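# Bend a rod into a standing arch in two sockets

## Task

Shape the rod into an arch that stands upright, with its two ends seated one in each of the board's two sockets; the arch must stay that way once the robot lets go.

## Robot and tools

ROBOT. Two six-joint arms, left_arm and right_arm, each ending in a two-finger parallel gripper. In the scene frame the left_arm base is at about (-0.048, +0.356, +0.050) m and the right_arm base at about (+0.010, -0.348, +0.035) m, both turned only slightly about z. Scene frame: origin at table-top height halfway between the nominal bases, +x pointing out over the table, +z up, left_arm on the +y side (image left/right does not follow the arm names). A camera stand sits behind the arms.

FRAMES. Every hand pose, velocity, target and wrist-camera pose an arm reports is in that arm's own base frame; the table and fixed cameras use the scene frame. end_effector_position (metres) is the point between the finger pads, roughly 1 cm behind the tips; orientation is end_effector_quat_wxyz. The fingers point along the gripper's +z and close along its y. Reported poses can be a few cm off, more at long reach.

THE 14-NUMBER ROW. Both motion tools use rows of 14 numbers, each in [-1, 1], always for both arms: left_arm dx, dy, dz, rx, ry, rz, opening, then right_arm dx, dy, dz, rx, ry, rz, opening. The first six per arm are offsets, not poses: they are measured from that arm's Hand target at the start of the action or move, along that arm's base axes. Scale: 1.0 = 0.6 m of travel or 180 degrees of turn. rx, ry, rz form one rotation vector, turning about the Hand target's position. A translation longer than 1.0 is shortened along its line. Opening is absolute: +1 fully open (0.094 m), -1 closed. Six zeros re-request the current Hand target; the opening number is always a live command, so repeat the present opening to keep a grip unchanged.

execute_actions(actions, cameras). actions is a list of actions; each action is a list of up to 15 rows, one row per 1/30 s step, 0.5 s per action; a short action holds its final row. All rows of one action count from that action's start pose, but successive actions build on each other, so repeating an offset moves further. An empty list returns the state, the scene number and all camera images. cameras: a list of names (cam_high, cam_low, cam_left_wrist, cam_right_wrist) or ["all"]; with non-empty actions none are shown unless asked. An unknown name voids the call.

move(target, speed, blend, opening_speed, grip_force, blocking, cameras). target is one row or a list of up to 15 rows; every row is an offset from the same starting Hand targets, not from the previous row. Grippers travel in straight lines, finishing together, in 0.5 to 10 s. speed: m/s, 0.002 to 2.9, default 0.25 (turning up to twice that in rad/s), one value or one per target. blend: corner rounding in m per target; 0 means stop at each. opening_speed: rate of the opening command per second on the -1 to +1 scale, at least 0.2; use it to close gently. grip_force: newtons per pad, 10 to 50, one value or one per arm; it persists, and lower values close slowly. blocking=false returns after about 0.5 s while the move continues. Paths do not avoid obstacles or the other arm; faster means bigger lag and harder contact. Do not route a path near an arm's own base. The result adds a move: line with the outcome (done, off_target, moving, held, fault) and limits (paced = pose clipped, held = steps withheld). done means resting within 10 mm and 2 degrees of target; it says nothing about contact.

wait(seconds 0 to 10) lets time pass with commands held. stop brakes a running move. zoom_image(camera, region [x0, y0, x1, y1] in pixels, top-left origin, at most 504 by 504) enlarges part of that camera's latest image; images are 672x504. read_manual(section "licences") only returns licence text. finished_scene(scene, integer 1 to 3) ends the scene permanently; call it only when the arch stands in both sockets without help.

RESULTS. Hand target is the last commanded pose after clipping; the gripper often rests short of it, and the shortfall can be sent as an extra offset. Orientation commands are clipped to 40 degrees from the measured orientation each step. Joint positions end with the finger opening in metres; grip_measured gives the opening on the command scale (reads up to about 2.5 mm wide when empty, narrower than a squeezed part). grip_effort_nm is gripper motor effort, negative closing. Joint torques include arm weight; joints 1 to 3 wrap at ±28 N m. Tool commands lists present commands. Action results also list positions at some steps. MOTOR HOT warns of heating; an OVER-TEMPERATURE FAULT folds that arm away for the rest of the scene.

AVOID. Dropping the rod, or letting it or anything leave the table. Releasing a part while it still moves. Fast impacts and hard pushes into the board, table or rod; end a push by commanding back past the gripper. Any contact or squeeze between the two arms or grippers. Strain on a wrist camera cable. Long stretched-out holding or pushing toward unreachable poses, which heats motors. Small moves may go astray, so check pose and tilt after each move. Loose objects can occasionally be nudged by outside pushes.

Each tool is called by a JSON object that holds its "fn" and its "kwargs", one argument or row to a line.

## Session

{"fn": "execute_actions", "kwargs": {
  "actions": []
}}

{"fn": "move", "kwargs": {
  "target": [-0.1, 0, 0.25, 0, 0.18, 0, 1, -0.1, 0, 0.25, 0, 0.15, 0, 1],
  "speed": 0.3,
  "cameras": ["all"]
}}

Scene clock: 0.00 s.
left_arm: end_effector_position=(+0.3957, +0.0028, +0.0810) grip_measured=+1.000 grip_effort_nm=n/a end_effector_quat_wxyz=(+0.566, -0.026, +0.824, +0.011) | right_arm: end_effector_position=(+0.3878, -0.0137, +0.0682) grip_measured=+1.000 grip_effort_nm=n/a end_effector_quat_wxyz=(+0.530, +0.048, +0.846, -0.005)
Joint positions: left_arm=[-0.024 1.575 0.369 0.84 -0.07 -0.039 0.094] | right_arm=[-0.015 1.542 0.381 0.707 0.046 0.069 0.094]
Joint velocities: within noise
Joint torques (N m): no reading
Heat: left arm: 36 °C; right arm: 27 °C.
Hand target: left_arm +0.3989, +0.0027, +0.0884; +0.575, -0.026, +0.817, +0.011 | right_arm +0.3895, -0.0137, +0.0715; +0.534, +0.048, +0.844, -0.005
Tool commands: left_gripper/opening=+1.0 right_gripper/opening=+1.0

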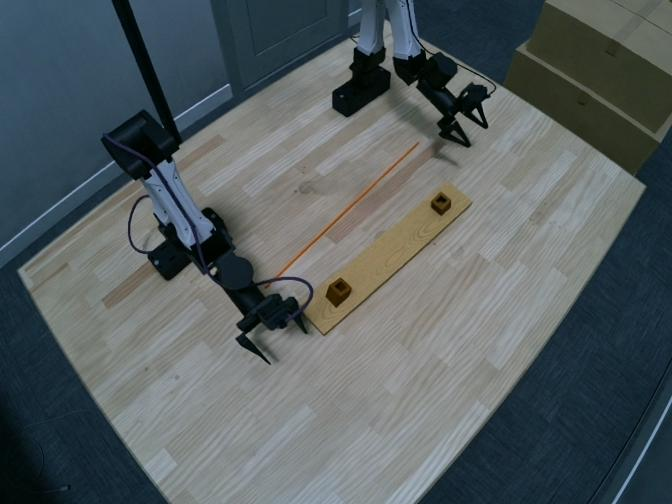

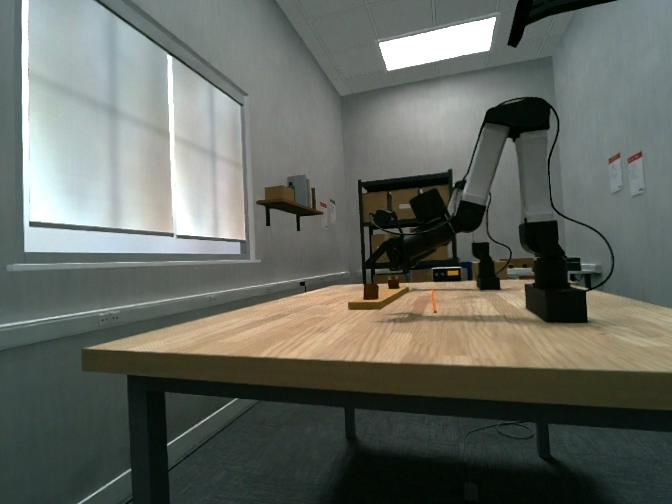

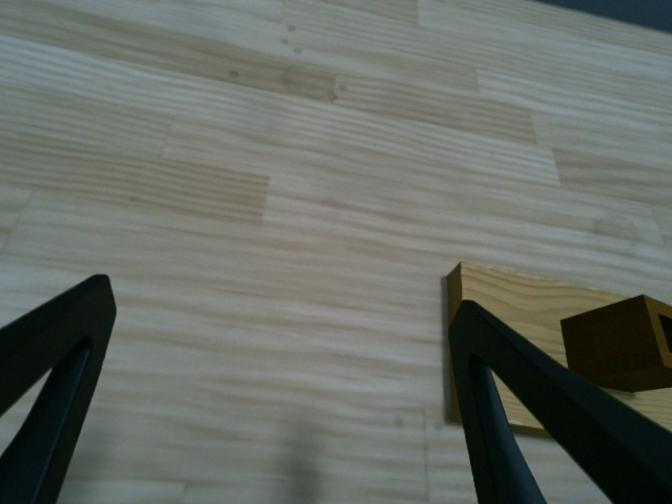

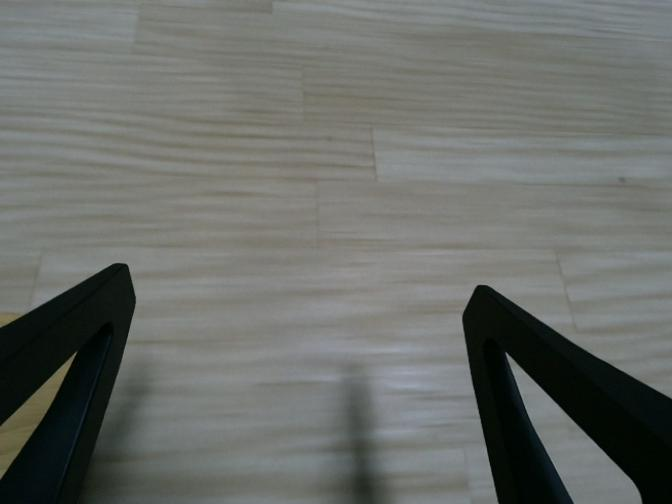

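Scene clock: 1.97 s.
left_arm: end_effector_position=(+0.3347, +0.0042, +0.2267) grip_measured=+1.000 grip_effort_nm=0.00 end_effector_quat_wxyz=(+0.312, -0.019, +0.949, +0.023) | right_arm: end_effector_position=(+0.3277, -0.0129, +0.2169) grip_measured=+1.000 grip_effort_nm=-0.02 end_effector_quat_wxyz=(+0.323, +0.047, +0.945, -0.013)
Joint positions: left_arm=[-0.024 1.274 1.275 -0.938 -0.07 -0.041 0.094] | right_arm=[-0.015 1.221 1.187 -0.879 0.046 0.069 0.094]
Joint torques (N m): left_arm=[-0.25 -4.15 11.11 1.84 -0.02 0] | right_arm=[-0.25 -3.44 10.29 1.37 0.08 -0.13]
Heat: left arm: 36 °C; right arm: 27 °C.
Hand target: left_arm +0.3389, +0.0027, +0.2385; +0.325, -0.022, +0.945, +0.018 | right_arm +0.3295, -0.0137, +0.2215; +0.322, +0.045, +0.946, -0.016
Off the commanded pose: left_arm 0.012 m, 2 deg | right_arm 0.005 m, 0 deg.
move: off_target (left_arm)

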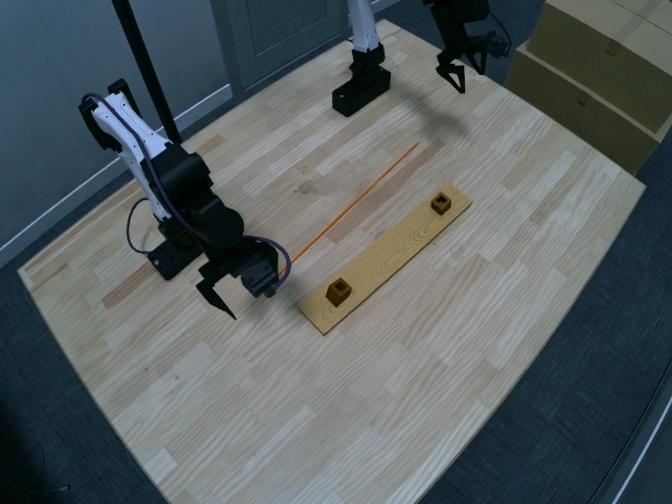

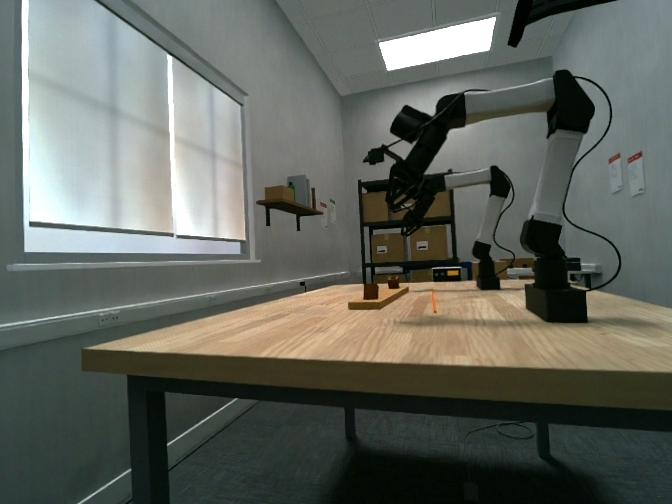

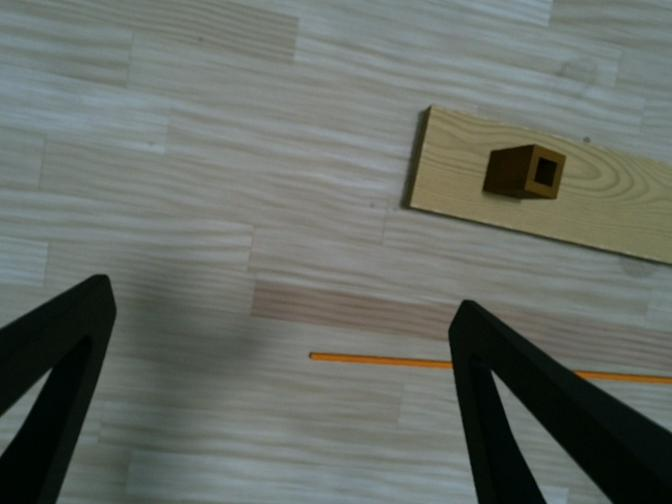

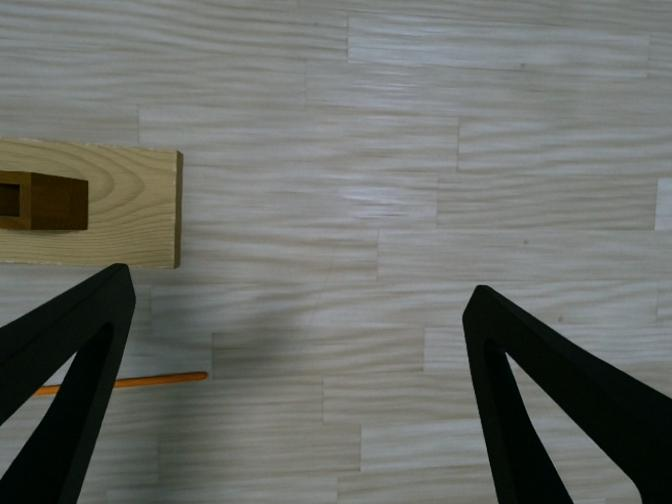

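{"fn": "move", "kwargs": {
  "target": [-0.147, -0.19, -0.389, 0.1498, 0.1786, -0.4744, 1, -0.177, 0.263, -0.336, -0.164, 0.1704, 0.528, 1],
  "speed": 0.35,
  "cameras": ["cam_left_wrist","cam_right_wrist"]
}}

Scene clock: 61.03 s.
left_arm: end_effector_position=(+0.2510, -0.1130, +0.0082) grip_measured=+1.000 grip_effort_nm=0.00 end_effector_quat_wxyz=(+0.003, +0.678, +0.735, -0.007) | right_arm: end_effector_position=(+0.2235, +0.1430, +0.0236) grip_measured=+1.000 grip_effort_nm=-0.02 end_effector_quat_wxyz=(-0.005, +0.720, -0.694, +0.000)
Joint positions: left_arm=[-0.413 1.696 0.963 -0.838 0.016 1.076 0.094] | right_arm=[0.567 1.623 0.951 -0.889 -0.003 -1.039 0.094]
Joint torques (N m): left_arm=[-0.64 -6.64 5.03 0.57 -0.12 0.22] | right_arm=[0.24 -5.42 6.63 0.3 -0.05 -0.3]
Heat: left arm: 44 °C; right arm: 36 °C.
Hand target: left_arm +0.2507, -0.1113, +0.0050; -0.001, +0.684, +0.730, +0.000 | right_arm +0.2233, +0.1441, +0.0199; +0.000, +0.728, -0.685, +0.000
Off the commanded pose: left_arm 0.004 m, 1 deg | right_arm 0.004 m, 2 deg.
move: done
Images, in order (width x height): cam_left_wrist 672x504, cam_right_wrist 672x504.

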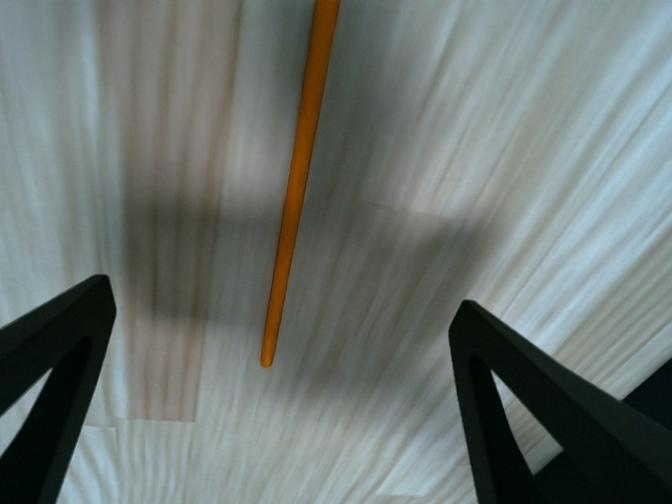

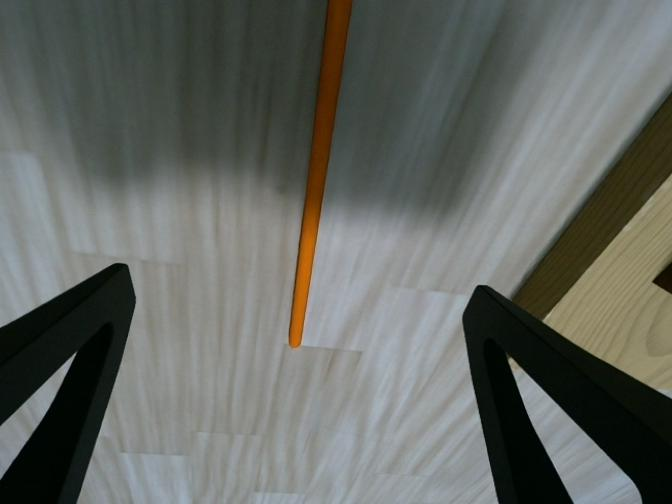

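{"fn": "move", "kwargs": {
  "target": [
    [0.004, 0.0167, -0.077, 0, 0, -0.0145, 0.4, 0.0055, 0.0067, -0.081, 0, 0, 0, 0.4],
    [0.004, 0.0167, -0.077, 0, 0, -0.0145, -1, 0.0055, 0.0067, -0.081, 0, 0, 0, -1]
  ],
  "speed": 0.06,
  "opening_speed": 1.0,
  "cameras": ["cam_low","cam_left_wrist","cam_right_wrist"]
}}

Scene clock: 90.47 s.
left_arm: end_effector_position=(+0.2542, -0.1067, -0.0366) grip_measured=-0.885 grip_effort_nm=-1.02 end_effector_quat_wxyz=(+0.006, +0.699, +0.715, -0.005) | right_arm: end_effector_position=(+0.2318, +0.1492, -0.0207) grip_measured=-0.883 grip_effort_nm=-1.05 end_effector_quat_wxyz=(-0.011, +0.722, -0.692, +0.001)
Joint positions: left_arm=[-0.389 1.794 0.869 -0.638 0.014 1.16 0.005] | right_arm=[0.57 1.741 0.882 -0.69 -0.002 -1.042 0.006]
Joint torques (N m): left_arm=[0.31 -6.61 4.23 0.57 -0.12 0.18] | right_arm=[0.44 -5.68 4.9 0.39 -0.04 -0.2]
Heat: left arm: 41 °C; right arm: 33 °C.
Hand target: left_arm +0.2532, -0.1013, -0.0411; +0.000, +0.700, +0.714, +0.000 | right_arm +0.2266, +0.1481, -0.0287; +0.000, +0.728, -0.685, +0.000
Off the commanded pose: left_arm 0.007 m, 1 deg | right_arm 0.010 m, 2 deg.
move: done
Images, in order (width x height): cam_low 672x504, cam_left_wrist 672x504, cam_right_wrist 672x504.

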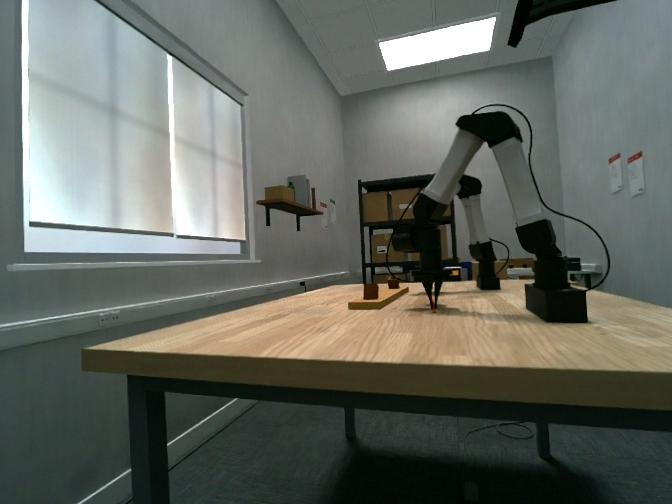

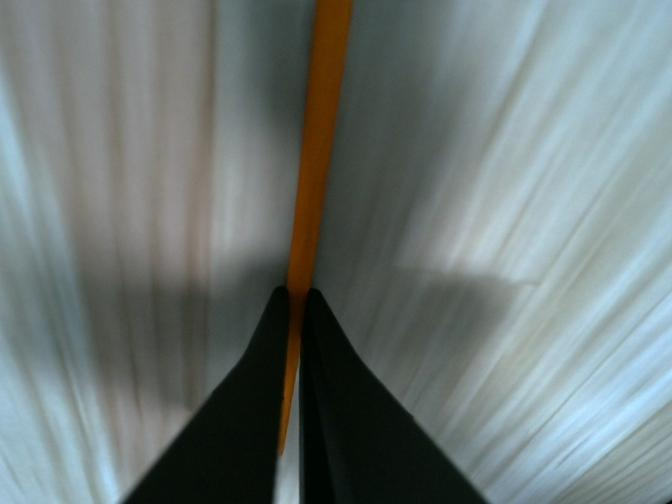

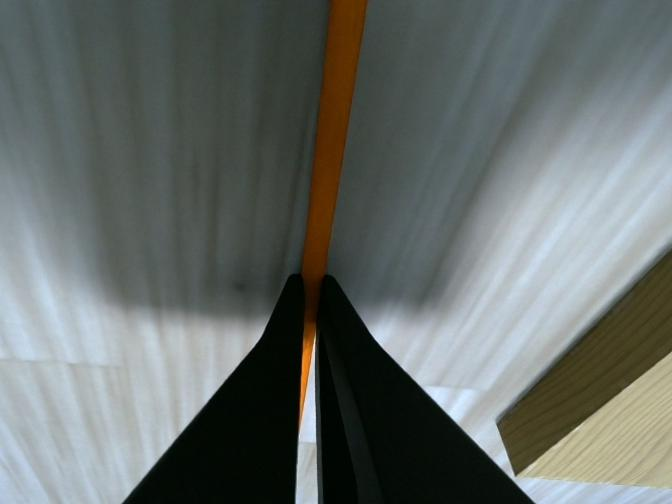

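{"fn": "move", "kwargs": {
  "target": [
    [0, 0, 0.14, 0, 0, 0, -1, 0, 0, 0.14, 0, 0, 0, -1],
    [0.291, -0.05, 0.265, 0.002, -0.067, -0.023, -1, 0.236, -0.0525, 0.265, 0.002, -0.067, -0.023, -1]
  ],
  "speed": 0.2,
  "blend": 0.03,
  "cameras": []
}}

{"fn": "move", "kwargs": {
  "target": [
    [0, -0.033, 0.05, -0.194, 0, 0, -1, 0, 0.033, 0.06, 0.194, 0, 0, -1],
    [-0.01, -0.11, 0.055, -0.305, 0, 0, -1, -0.006, 0.105, 0.065, 0.305, 0, 0, -1],
    [-0.02, -0.195, 0.06, -0.39, 0, 0, -1, -0.012, 0.183, 0.065, 0.39, 0, 0, -1]
  ],
  "speed": 0.12,
  "blend": 0.01,
  "cameras": ["all"]
}}

{"fn": "zoom_image", "kwargs": {
  "camera": "cam_low",
  "region": [345, 235, 425, 315]
}}

{"fn": "zoom_image", "kwargs": {
  "camera": "cam_high",
  "region": [410, 150, 480, 220]
}}

{"fn": "zoom_image", "kwargs": {
  "camera": "cam_left_wrist",
  "region": [240, 340, 400, 504]
}}

{"fn": "zoom_image", "kwargs": {
  "camera": "cam_right_wrist",
  "region": [240, 340, 400, 504]
}}

Scene clock: 132.80 s.
left_arm: end_effector_position=(+0.4209, -0.1347, +0.1121) grip_measured=-0.886 grip_effort_nm=-1.03 end_effector_quat_wxyz=(+0.071, +0.721, +0.686, +0.065) | right_arm: end_effector_position=(+0.3662, +0.1167, +0.1316) grip_measured=-0.883 grip_effort_nm=-1.05 end_effector_quat_wxyz=(-0.083, +0.692, -0.713, +0.079)
Joint positions: left_arm=[-0.329 2.059 1.855 -1.18 -0.05 1.296 0.005] | right_arm=[0.342 1.795 1.564 -1.123 0.074 -1.208 0.006]
Joint torques (N m): left_arm=[0.23 -10.43 10.41 0.76 -0.18 0.19] | right_arm=[-0.5 -7.43 9.69 0.43 -0.05 -0.28]
Heat: left arm: 39 °C; right arm: 30 °C.
Hand target: left_arm +0.4277, -0.1313, +0.1177; +0.072, +0.721, +0.685, +0.076 | right_arm +0.3682, +0.1165, +0.1302; -0.074, +0.699, -0.707, +0.074
Off the commanded pose: left_arm 0.010 m, 1 deg | right_arm 0.002 m, 2 deg.
move: done
No camera images: "cameras" was empty.

Scene clock: 139.00 s.
left_arm: end_effector_position=(+0.4375, -0.2204, +0.1314) grip_measured=-0.886 grip_effort_nm=-1.03 end_effector_quat_wxyz=(+0.463, +0.525, +0.649, -0.297) | right_arm: end_effector_position=(+0.3794, +0.2050, +0.1473) grip_measured=-0.883 grip_effort_nm=-1.05 end_effector_quat_wxyz=(+0.447, -0.507, +0.665, +0.318)
Joint positions: left_arm=[-0.176 1.926 1.23 -0.039 0.941 0.741 0.005] | right_arm=[0.157 1.703 1.025 -0.097 -0.965 -0.712 0.006]
Joint torques (N m): left_arm=[-4.38 -13.55 6.23 2.11 1.32 0.06] | right_arm=[3.08 -12.26 6.57 1.79 -1.19 -0.05]
Heat: left arm: 43 °C; right arm: 30 °C.
Hand target: left_arm +0.4158, -0.2483, +0.1536; +0.474, +0.549, +0.604, -0.332 | right_arm +0.3610, +0.2264, +0.1693; +0.463, -0.530, +0.621, +0.346
Off the commanded pose: left_arm 0.042 m, 7 deg | right_arm 0.036 m, 7 deg.
move: off_target (left_arm, right_arm)

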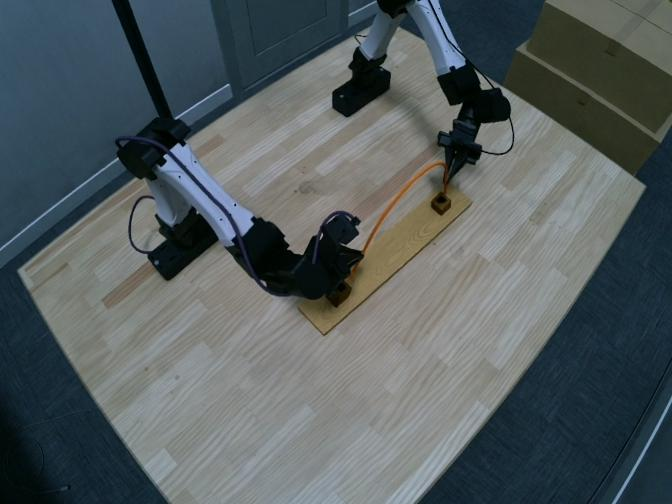

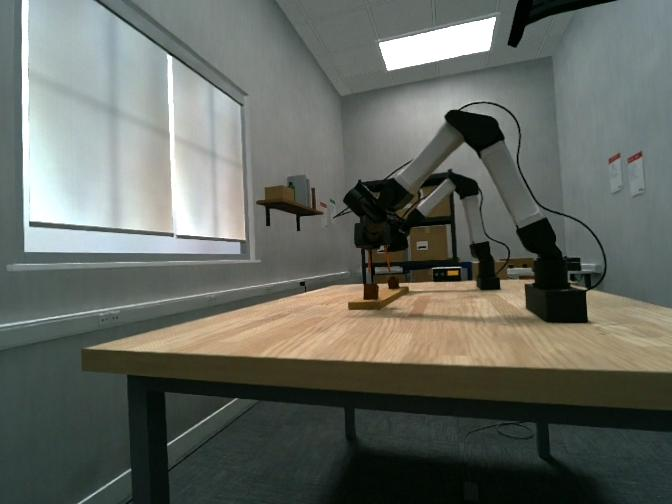

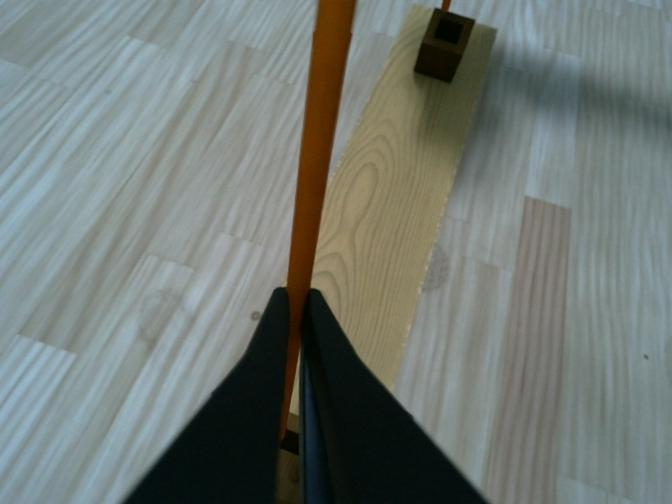

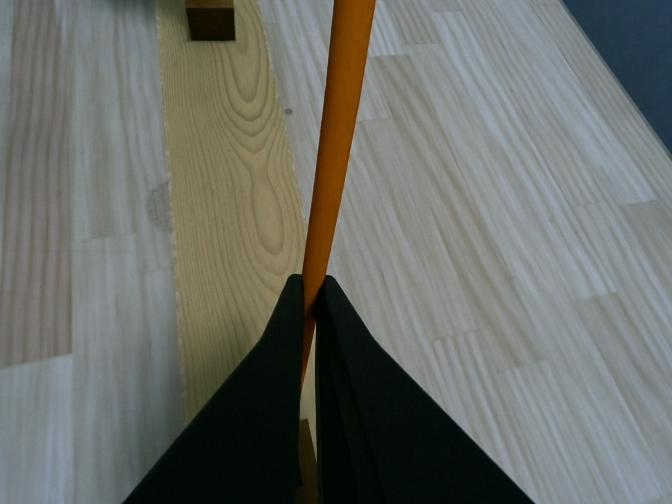

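Scaled by 6.300 from the camera's 672x504 image, which has a finer 960x720 frame.

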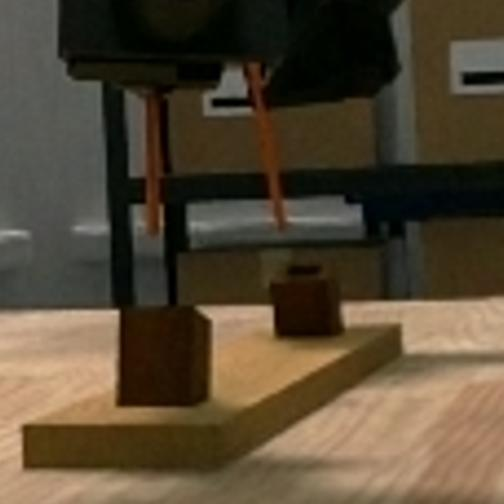

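Scaled by 7.200 from the camera's 672x504 image, which has a finer 960x720 frame.

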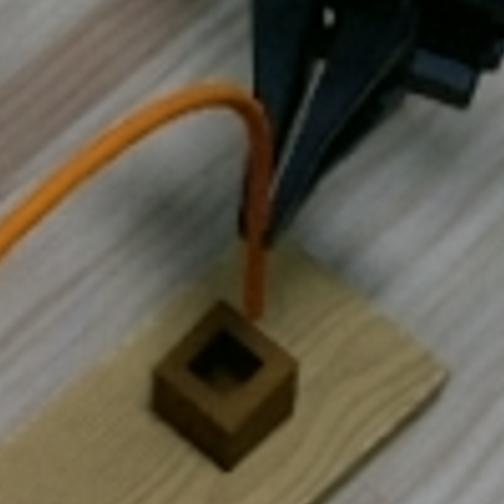

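Scaled by 3.073 from the camera's 672x504 image, which has a finer 960x720 frame.

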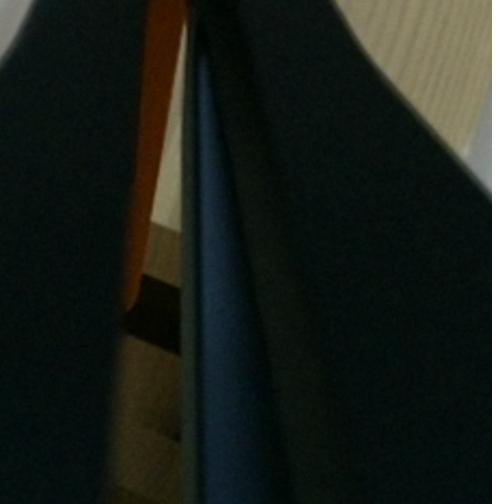

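Scaled by 3.073 from the camera's 672x504 image, which has a finer 960x720 frame.

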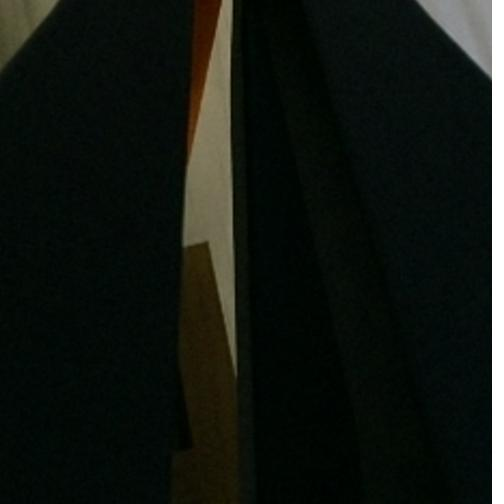

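{"fn": "move", "kwargs": {
  "target": [-0.0133, 0.0233, -0.057, 0, 0, 0, -1, -0.0167, -0.035, -0.06, 0, 0, 0, -1],
  "speed": 0.1,
  "cameras": ["all"]
}}

{"fn": "zoom_image", "kwargs": {
  "camera": "cam_low",
  "region": [345, 235, 425, 315]
}}

{"fn": "zoom_image", "kwargs": {
  "camera": "cam_high",
  "region": [410, 150, 480, 220]
}}

{"fn": "zoom_image", "kwargs": {
  "camera": "cam_left_wrist",
  "region": [240, 340, 400, 504]
}}

{"fn": "zoom_image", "kwargs": {
  "camera": "cam_right_wrist",
  "region": [240, 340, 400, 504]
}}

Scene clock: 184.03 s.
left_arm: end_effector_position=(+0.4216, -0.2200, +0.1100) grip_measured=-0.886 grip_effort_nm=-1.03 end_effector_quat_wxyz=(+0.466, +0.533, +0.638, -0.302) | right_arm: end_effector_position=(+0.3624, +0.1941, +0.1209) grip_measured=-0.883 grip_effort_nm=-1.05 end_effector_quat_wxyz=(+0.449, -0.513, +0.657, +0.323)
Joint positions: left_arm=[-0.176 1.926 1.122 0.069 0.964 0.76 0.005] | right_arm=[0.126 1.703 0.907 -0.017 -1.007 -0.769 0.006]
Joint torques (N m): left_arm=[-1.94 -10.54 5.93 2.12 1.29 0.2] | right_arm=[1.07 -9.74 6.17 1.7 -1.2 -0.24]
Heat: left arm: 61 °C; right arm: 38 °C.
Hand target: left_arm +0.4078, -0.2343, +0.1196; +0.474, +0.549, +0.604, -0.332 | right_arm +0.3509, +0.2054, +0.1332; +0.462, -0.530, +0.621, +0.346
Off the commanded pose: left_arm 0.022 m, 6 deg | right_arm 0.020 m, 5 deg.
move: off_target (left_arm, right_arm)

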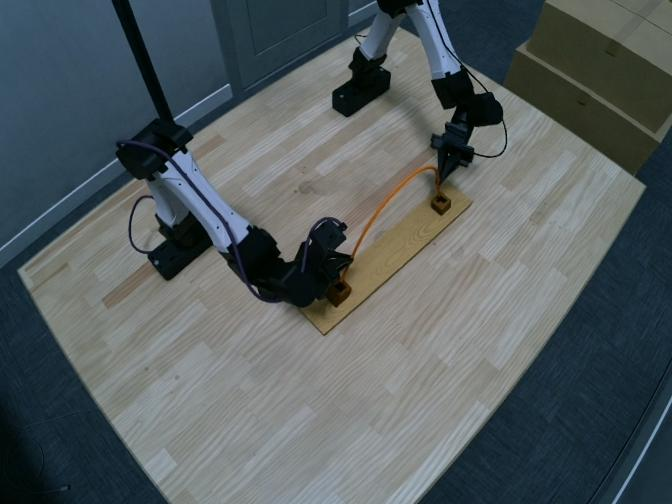

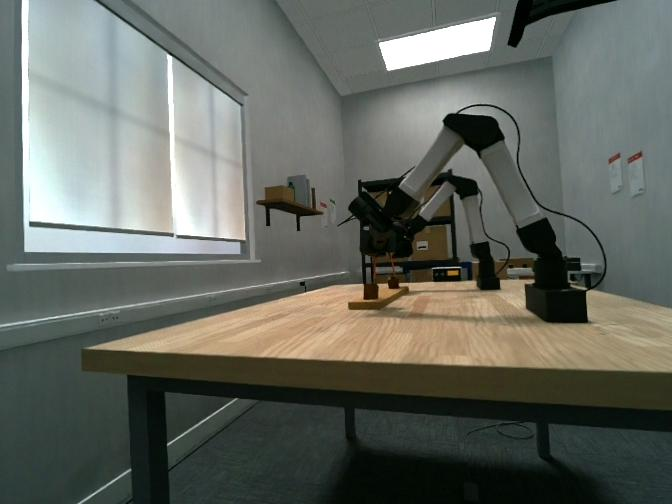

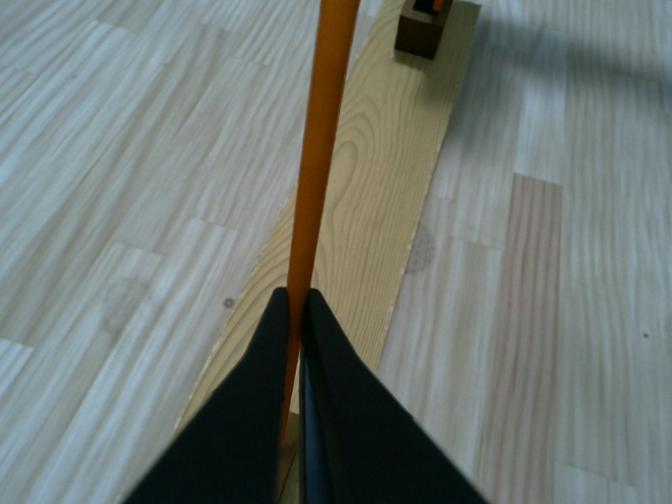

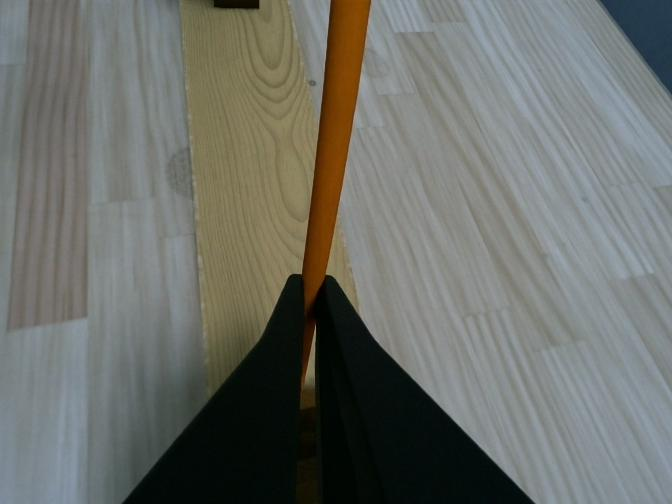

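Scaled by 6.300 from the camera's 672x504 image, which has a finer 960x720 frame.

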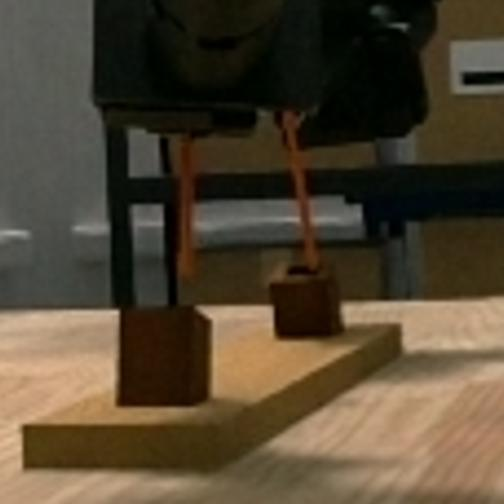

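Scaled by 7.200 from the camera's 672x504 image, which has a finer 960x720 frame.

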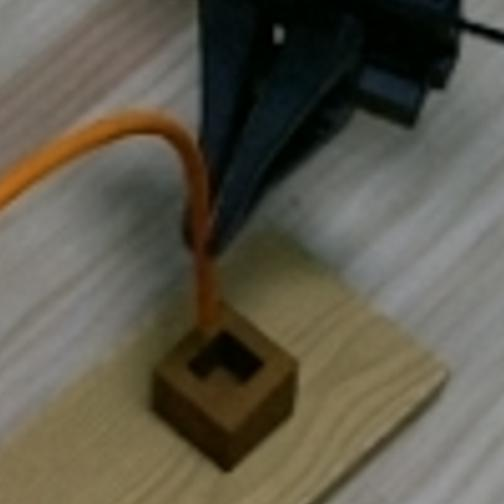

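Scaled by 3.073 from the camera's 672x504 image, which has a finer 960x720 frame.

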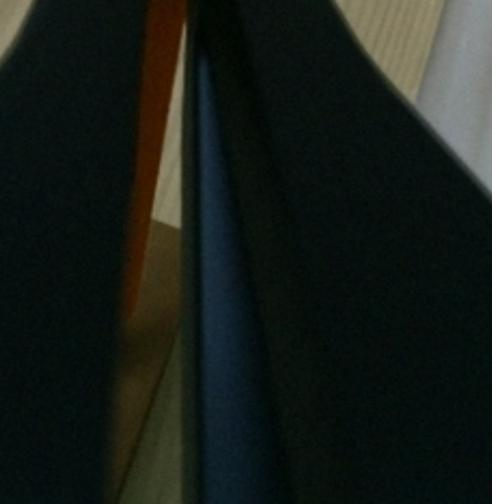

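Scaled by 3.073 from the camera's 672x504 image, which has a finer 960x720 frame.

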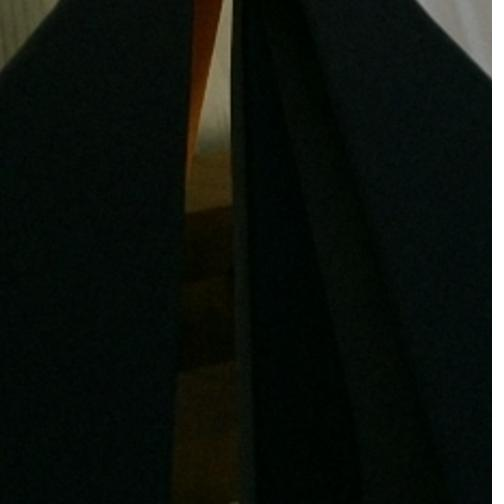

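{"fn": "move", "kwargs": {
  "target": [0.022, 0.013, -0.037, 0, 0, 0, -1, 0.017, -0.017, -0.037, 0, 0, 0, -1],
  "speed": 0.1,
  "cameras": ["all"]
}}

{"fn": "zoom_image", "kwargs": {
  "camera": "cam_low",
  "region": [345, 235, 425, 315]
}}

{"fn": "zoom_image", "kwargs": {
  "camera": "cam_high",
  "region": [410, 150, 480, 220]
}}

{"fn": "zoom_image", "kwargs": {
  "camera": "cam_left_wrist",
  "region": [240, 340, 400, 504]
}}

{"fn": "zoom_image", "kwargs": {
  "camera": "cam_right_wrist",
  "region": [240, 340, 400, 504]
}}

Scene clock: 202.23 s.
left_arm: end_effector_position=(+0.4263, -0.2124, +0.0849) grip_measured=-0.886 grip_effort_nm=-1.03 end_effector_quat_wxyz=(+0.461, +0.533, +0.639, -0.307) | right_arm: end_effector_position=(+0.3704, +0.1843, +0.1090) grip_measured=-0.883 grip_effort_nm=-1.05 end_effector_quat_wxyz=(+0.458, -0.518, +0.650, +0.315)
Joint positions: left_arm=[-0.152 1.999 1.122 0.101 0.988 0.794 0.005] | right_arm=[0.093 1.752 0.907 0.016 -1.027 -0.821 0.006]
Joint torques (N m): left_arm=[-1.65 -9.74 8.14 2.07 1.23 0.19] | right_arm=[0.84 -6.98 6.52 1.61 -1.25 -0.24]
Heat: left arm: 59 °C; right arm: 37 °C.
Hand target: left_arm +0.4210, -0.2266, +0.0974; +0.474, +0.549, +0.604, -0.332 | right_arm +0.3611, +0.1953, +0.1111; +0.463, -0.530, +0.621, +0.346
Off the commanded pose: left_arm 0.020 m, 5 deg | right_arm 0.015 m, 5 deg.
move: off_target (left_arm, right_arm)

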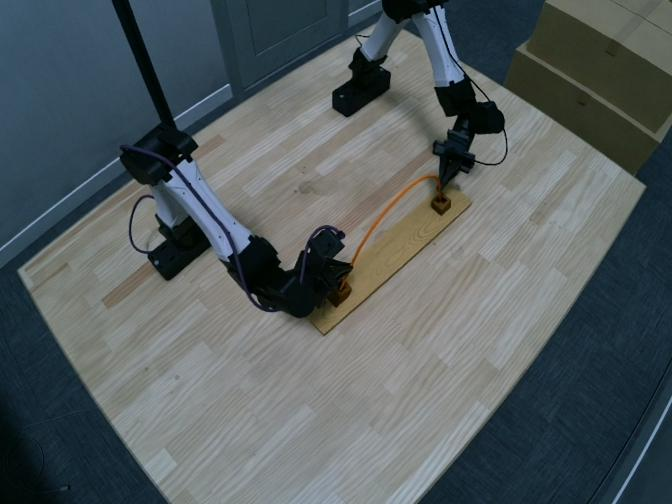

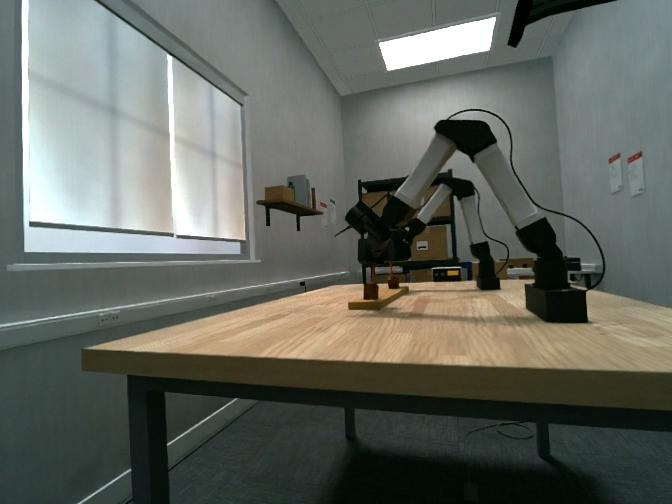

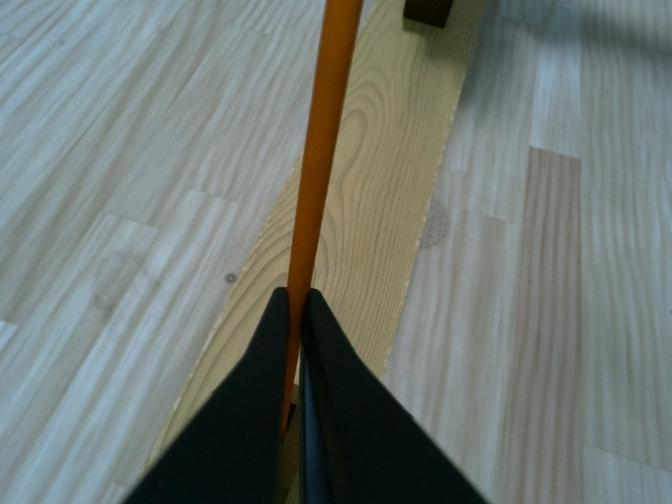

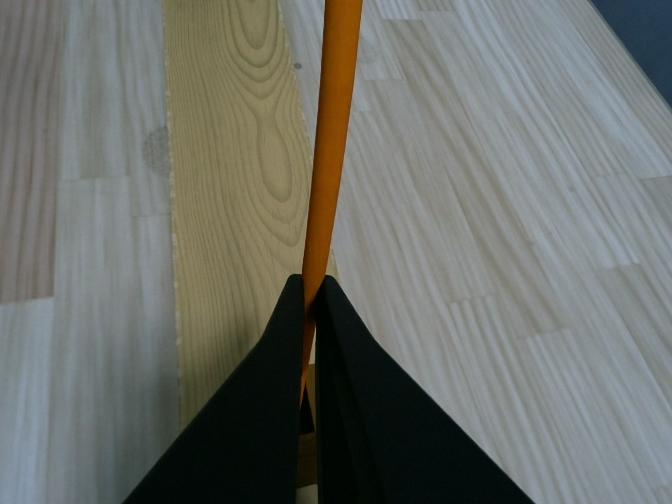

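Scaled by 6.300 from the camera's 672x504 image, which has a finer 960x720 frame.

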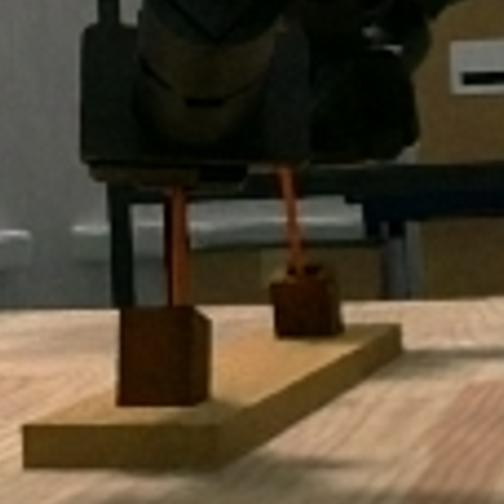

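Scaled by 7.200 from the camera's 672x504 image, which has a finer 960x720 frame.

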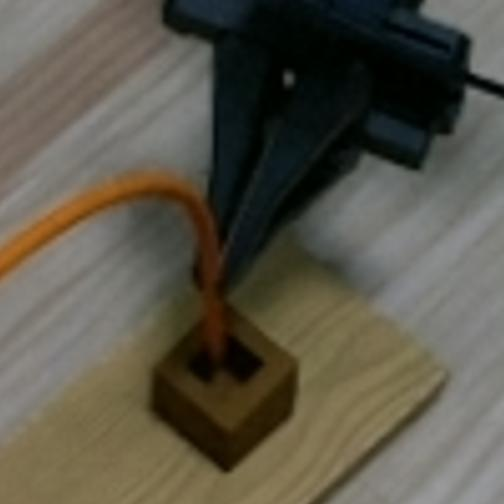

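Scaled by 3.073 from the camera's 672x504 image, which has a finer 960x720 frame.

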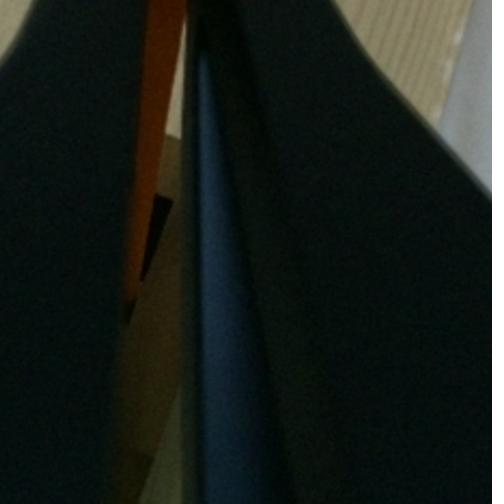

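Scaled by 3.073 from the camera's 672x504 image, which has a finer 960x720 frame.

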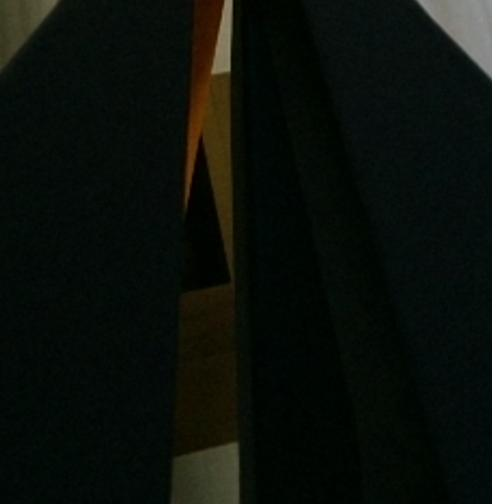

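{"fn": "move", "kwargs": {
  "target": [0.005, 0.017, -0.05, 0, 0, 0, -1, 0.003, -0.02, -0.067, 0, 0, 0, -1],
  "speed": 0.08,
  "cameras": ["all"]
}}

{"fn": "zoom_image", "kwargs": {
  "camera": "cam_low",
  "region": [345, 235, 425, 315]
}}

{"fn": "zoom_image", "kwargs": {
  "camera": "cam_high",
  "region": [410, 170, 460, 220]
}}

{"fn": "zoom_image", "kwargs": {
  "camera": "cam_left_wrist",
  "region": [240, 340, 400, 504]
}}

{"fn": "zoom_image", "kwargs": {
  "camera": "cam_right_wrist",
  "region": [240, 340, 400, 504]
}}

Scene clock: 212.77 s.
left_arm: end_effector_position=(+0.4326, -0.2054, +0.0646) grip_measured=-0.886 grip_effort_nm=-1.03 end_effector_quat_wxyz=(+0.470, +0.538, +0.628, -0.308) | right_arm: end_effector_position=(+0.3715, +0.1802, +0.0869) grip_measured=-0.883 grip_effort_nm=-1.05 end_effector_quat_wxyz=(+0.475, -0.528, +0.620, +0.332)
Joint positions: left_arm=[-0.129 2.071 1.122 0.168 1.02 0.831 0.005] | right_arm=[0.064 1.851 0.879 0.139 -1.113 -0.874 0.006]
Joint torques (N m): left_arm=[-1.22 -9.62 6.41 1.95 1.12 0.14] | right_arm=[0.29 -6.15 4.89 1.32 -0.62 -0.32]
Heat: left arm: 58 °C; right arm: 35 °C.
Hand target: left_arm +0.4241, -0.2163, +0.0674; +0.474, +0.549, +0.604, -0.331 | right_arm +0.3629, +0.1832, +0.0709; +0.463, -0.530, +0.621, +0.346
Off the commanded pose: left_arm 0.014 m, 4 deg | right_arm 0.018 m, 2 deg.
move: off_target (left_arm, right_arm)

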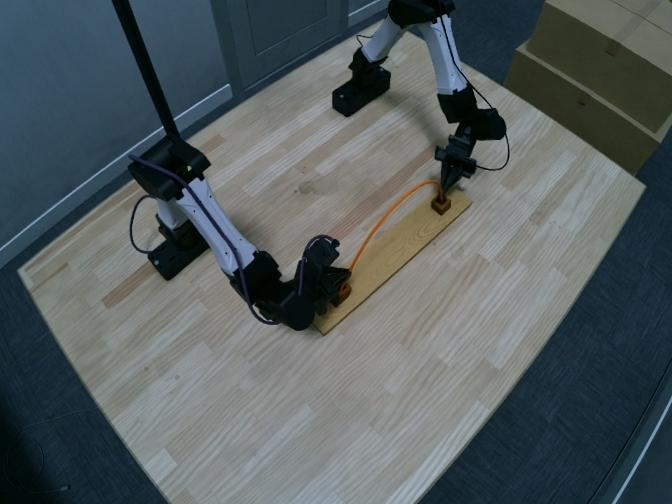

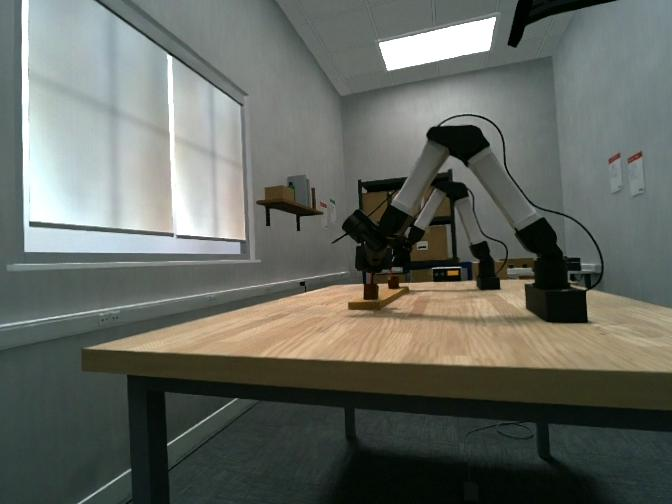

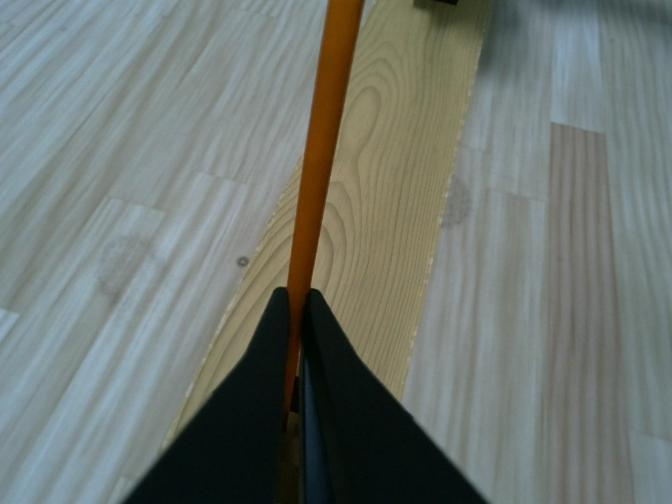

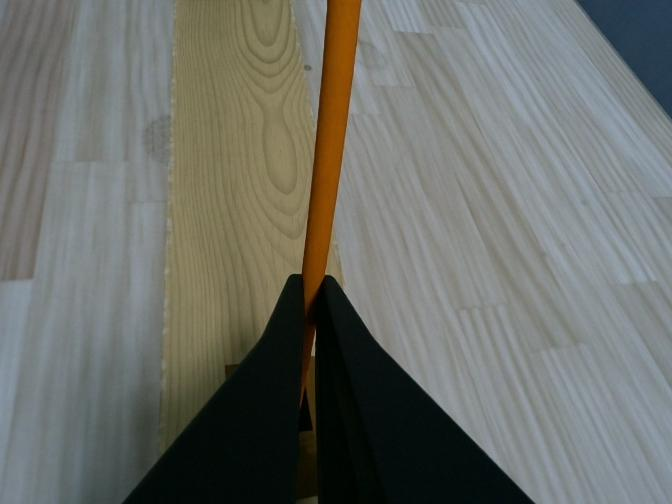

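Scaled by 6.300 from the camera's 672x504 image, which has a finer 960x720 frame.

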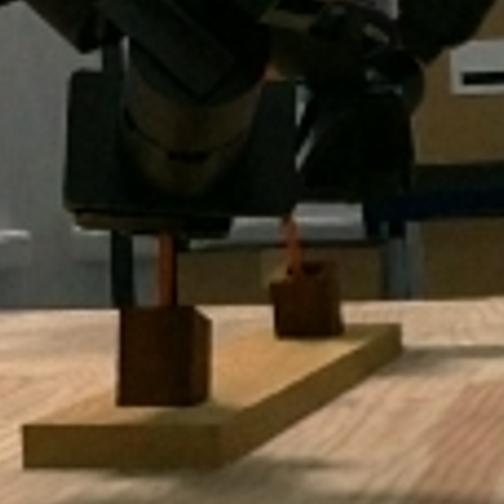

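Scaled by 10.080 from the camera's 672x504 image, which has a finer 960x720 frame.

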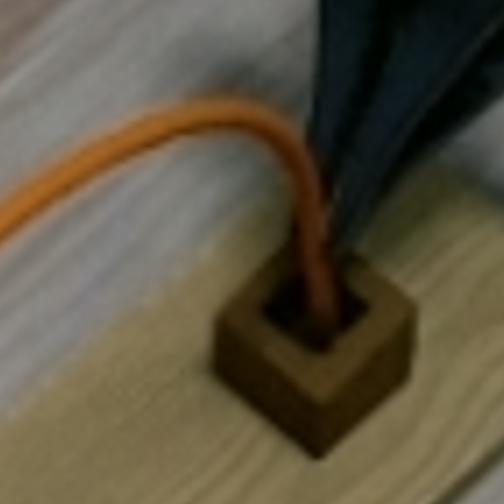

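Scaled by 3.073 from the camera's 672x504 image, which has a finer 960x720 frame.

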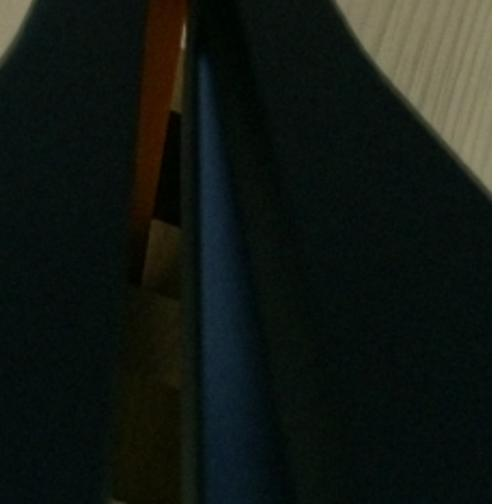

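Scaled by 3.073 from the camera's 672x504 image, which has a finer 960x720 frame.

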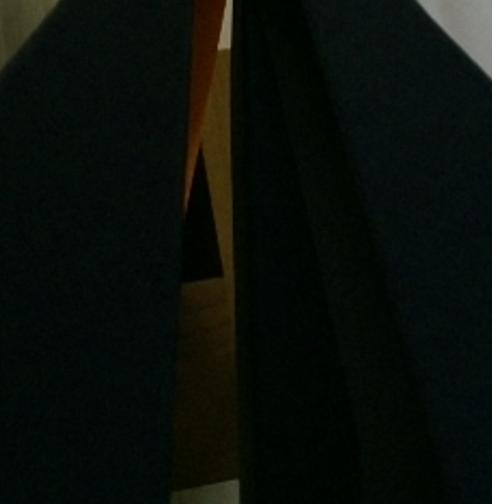

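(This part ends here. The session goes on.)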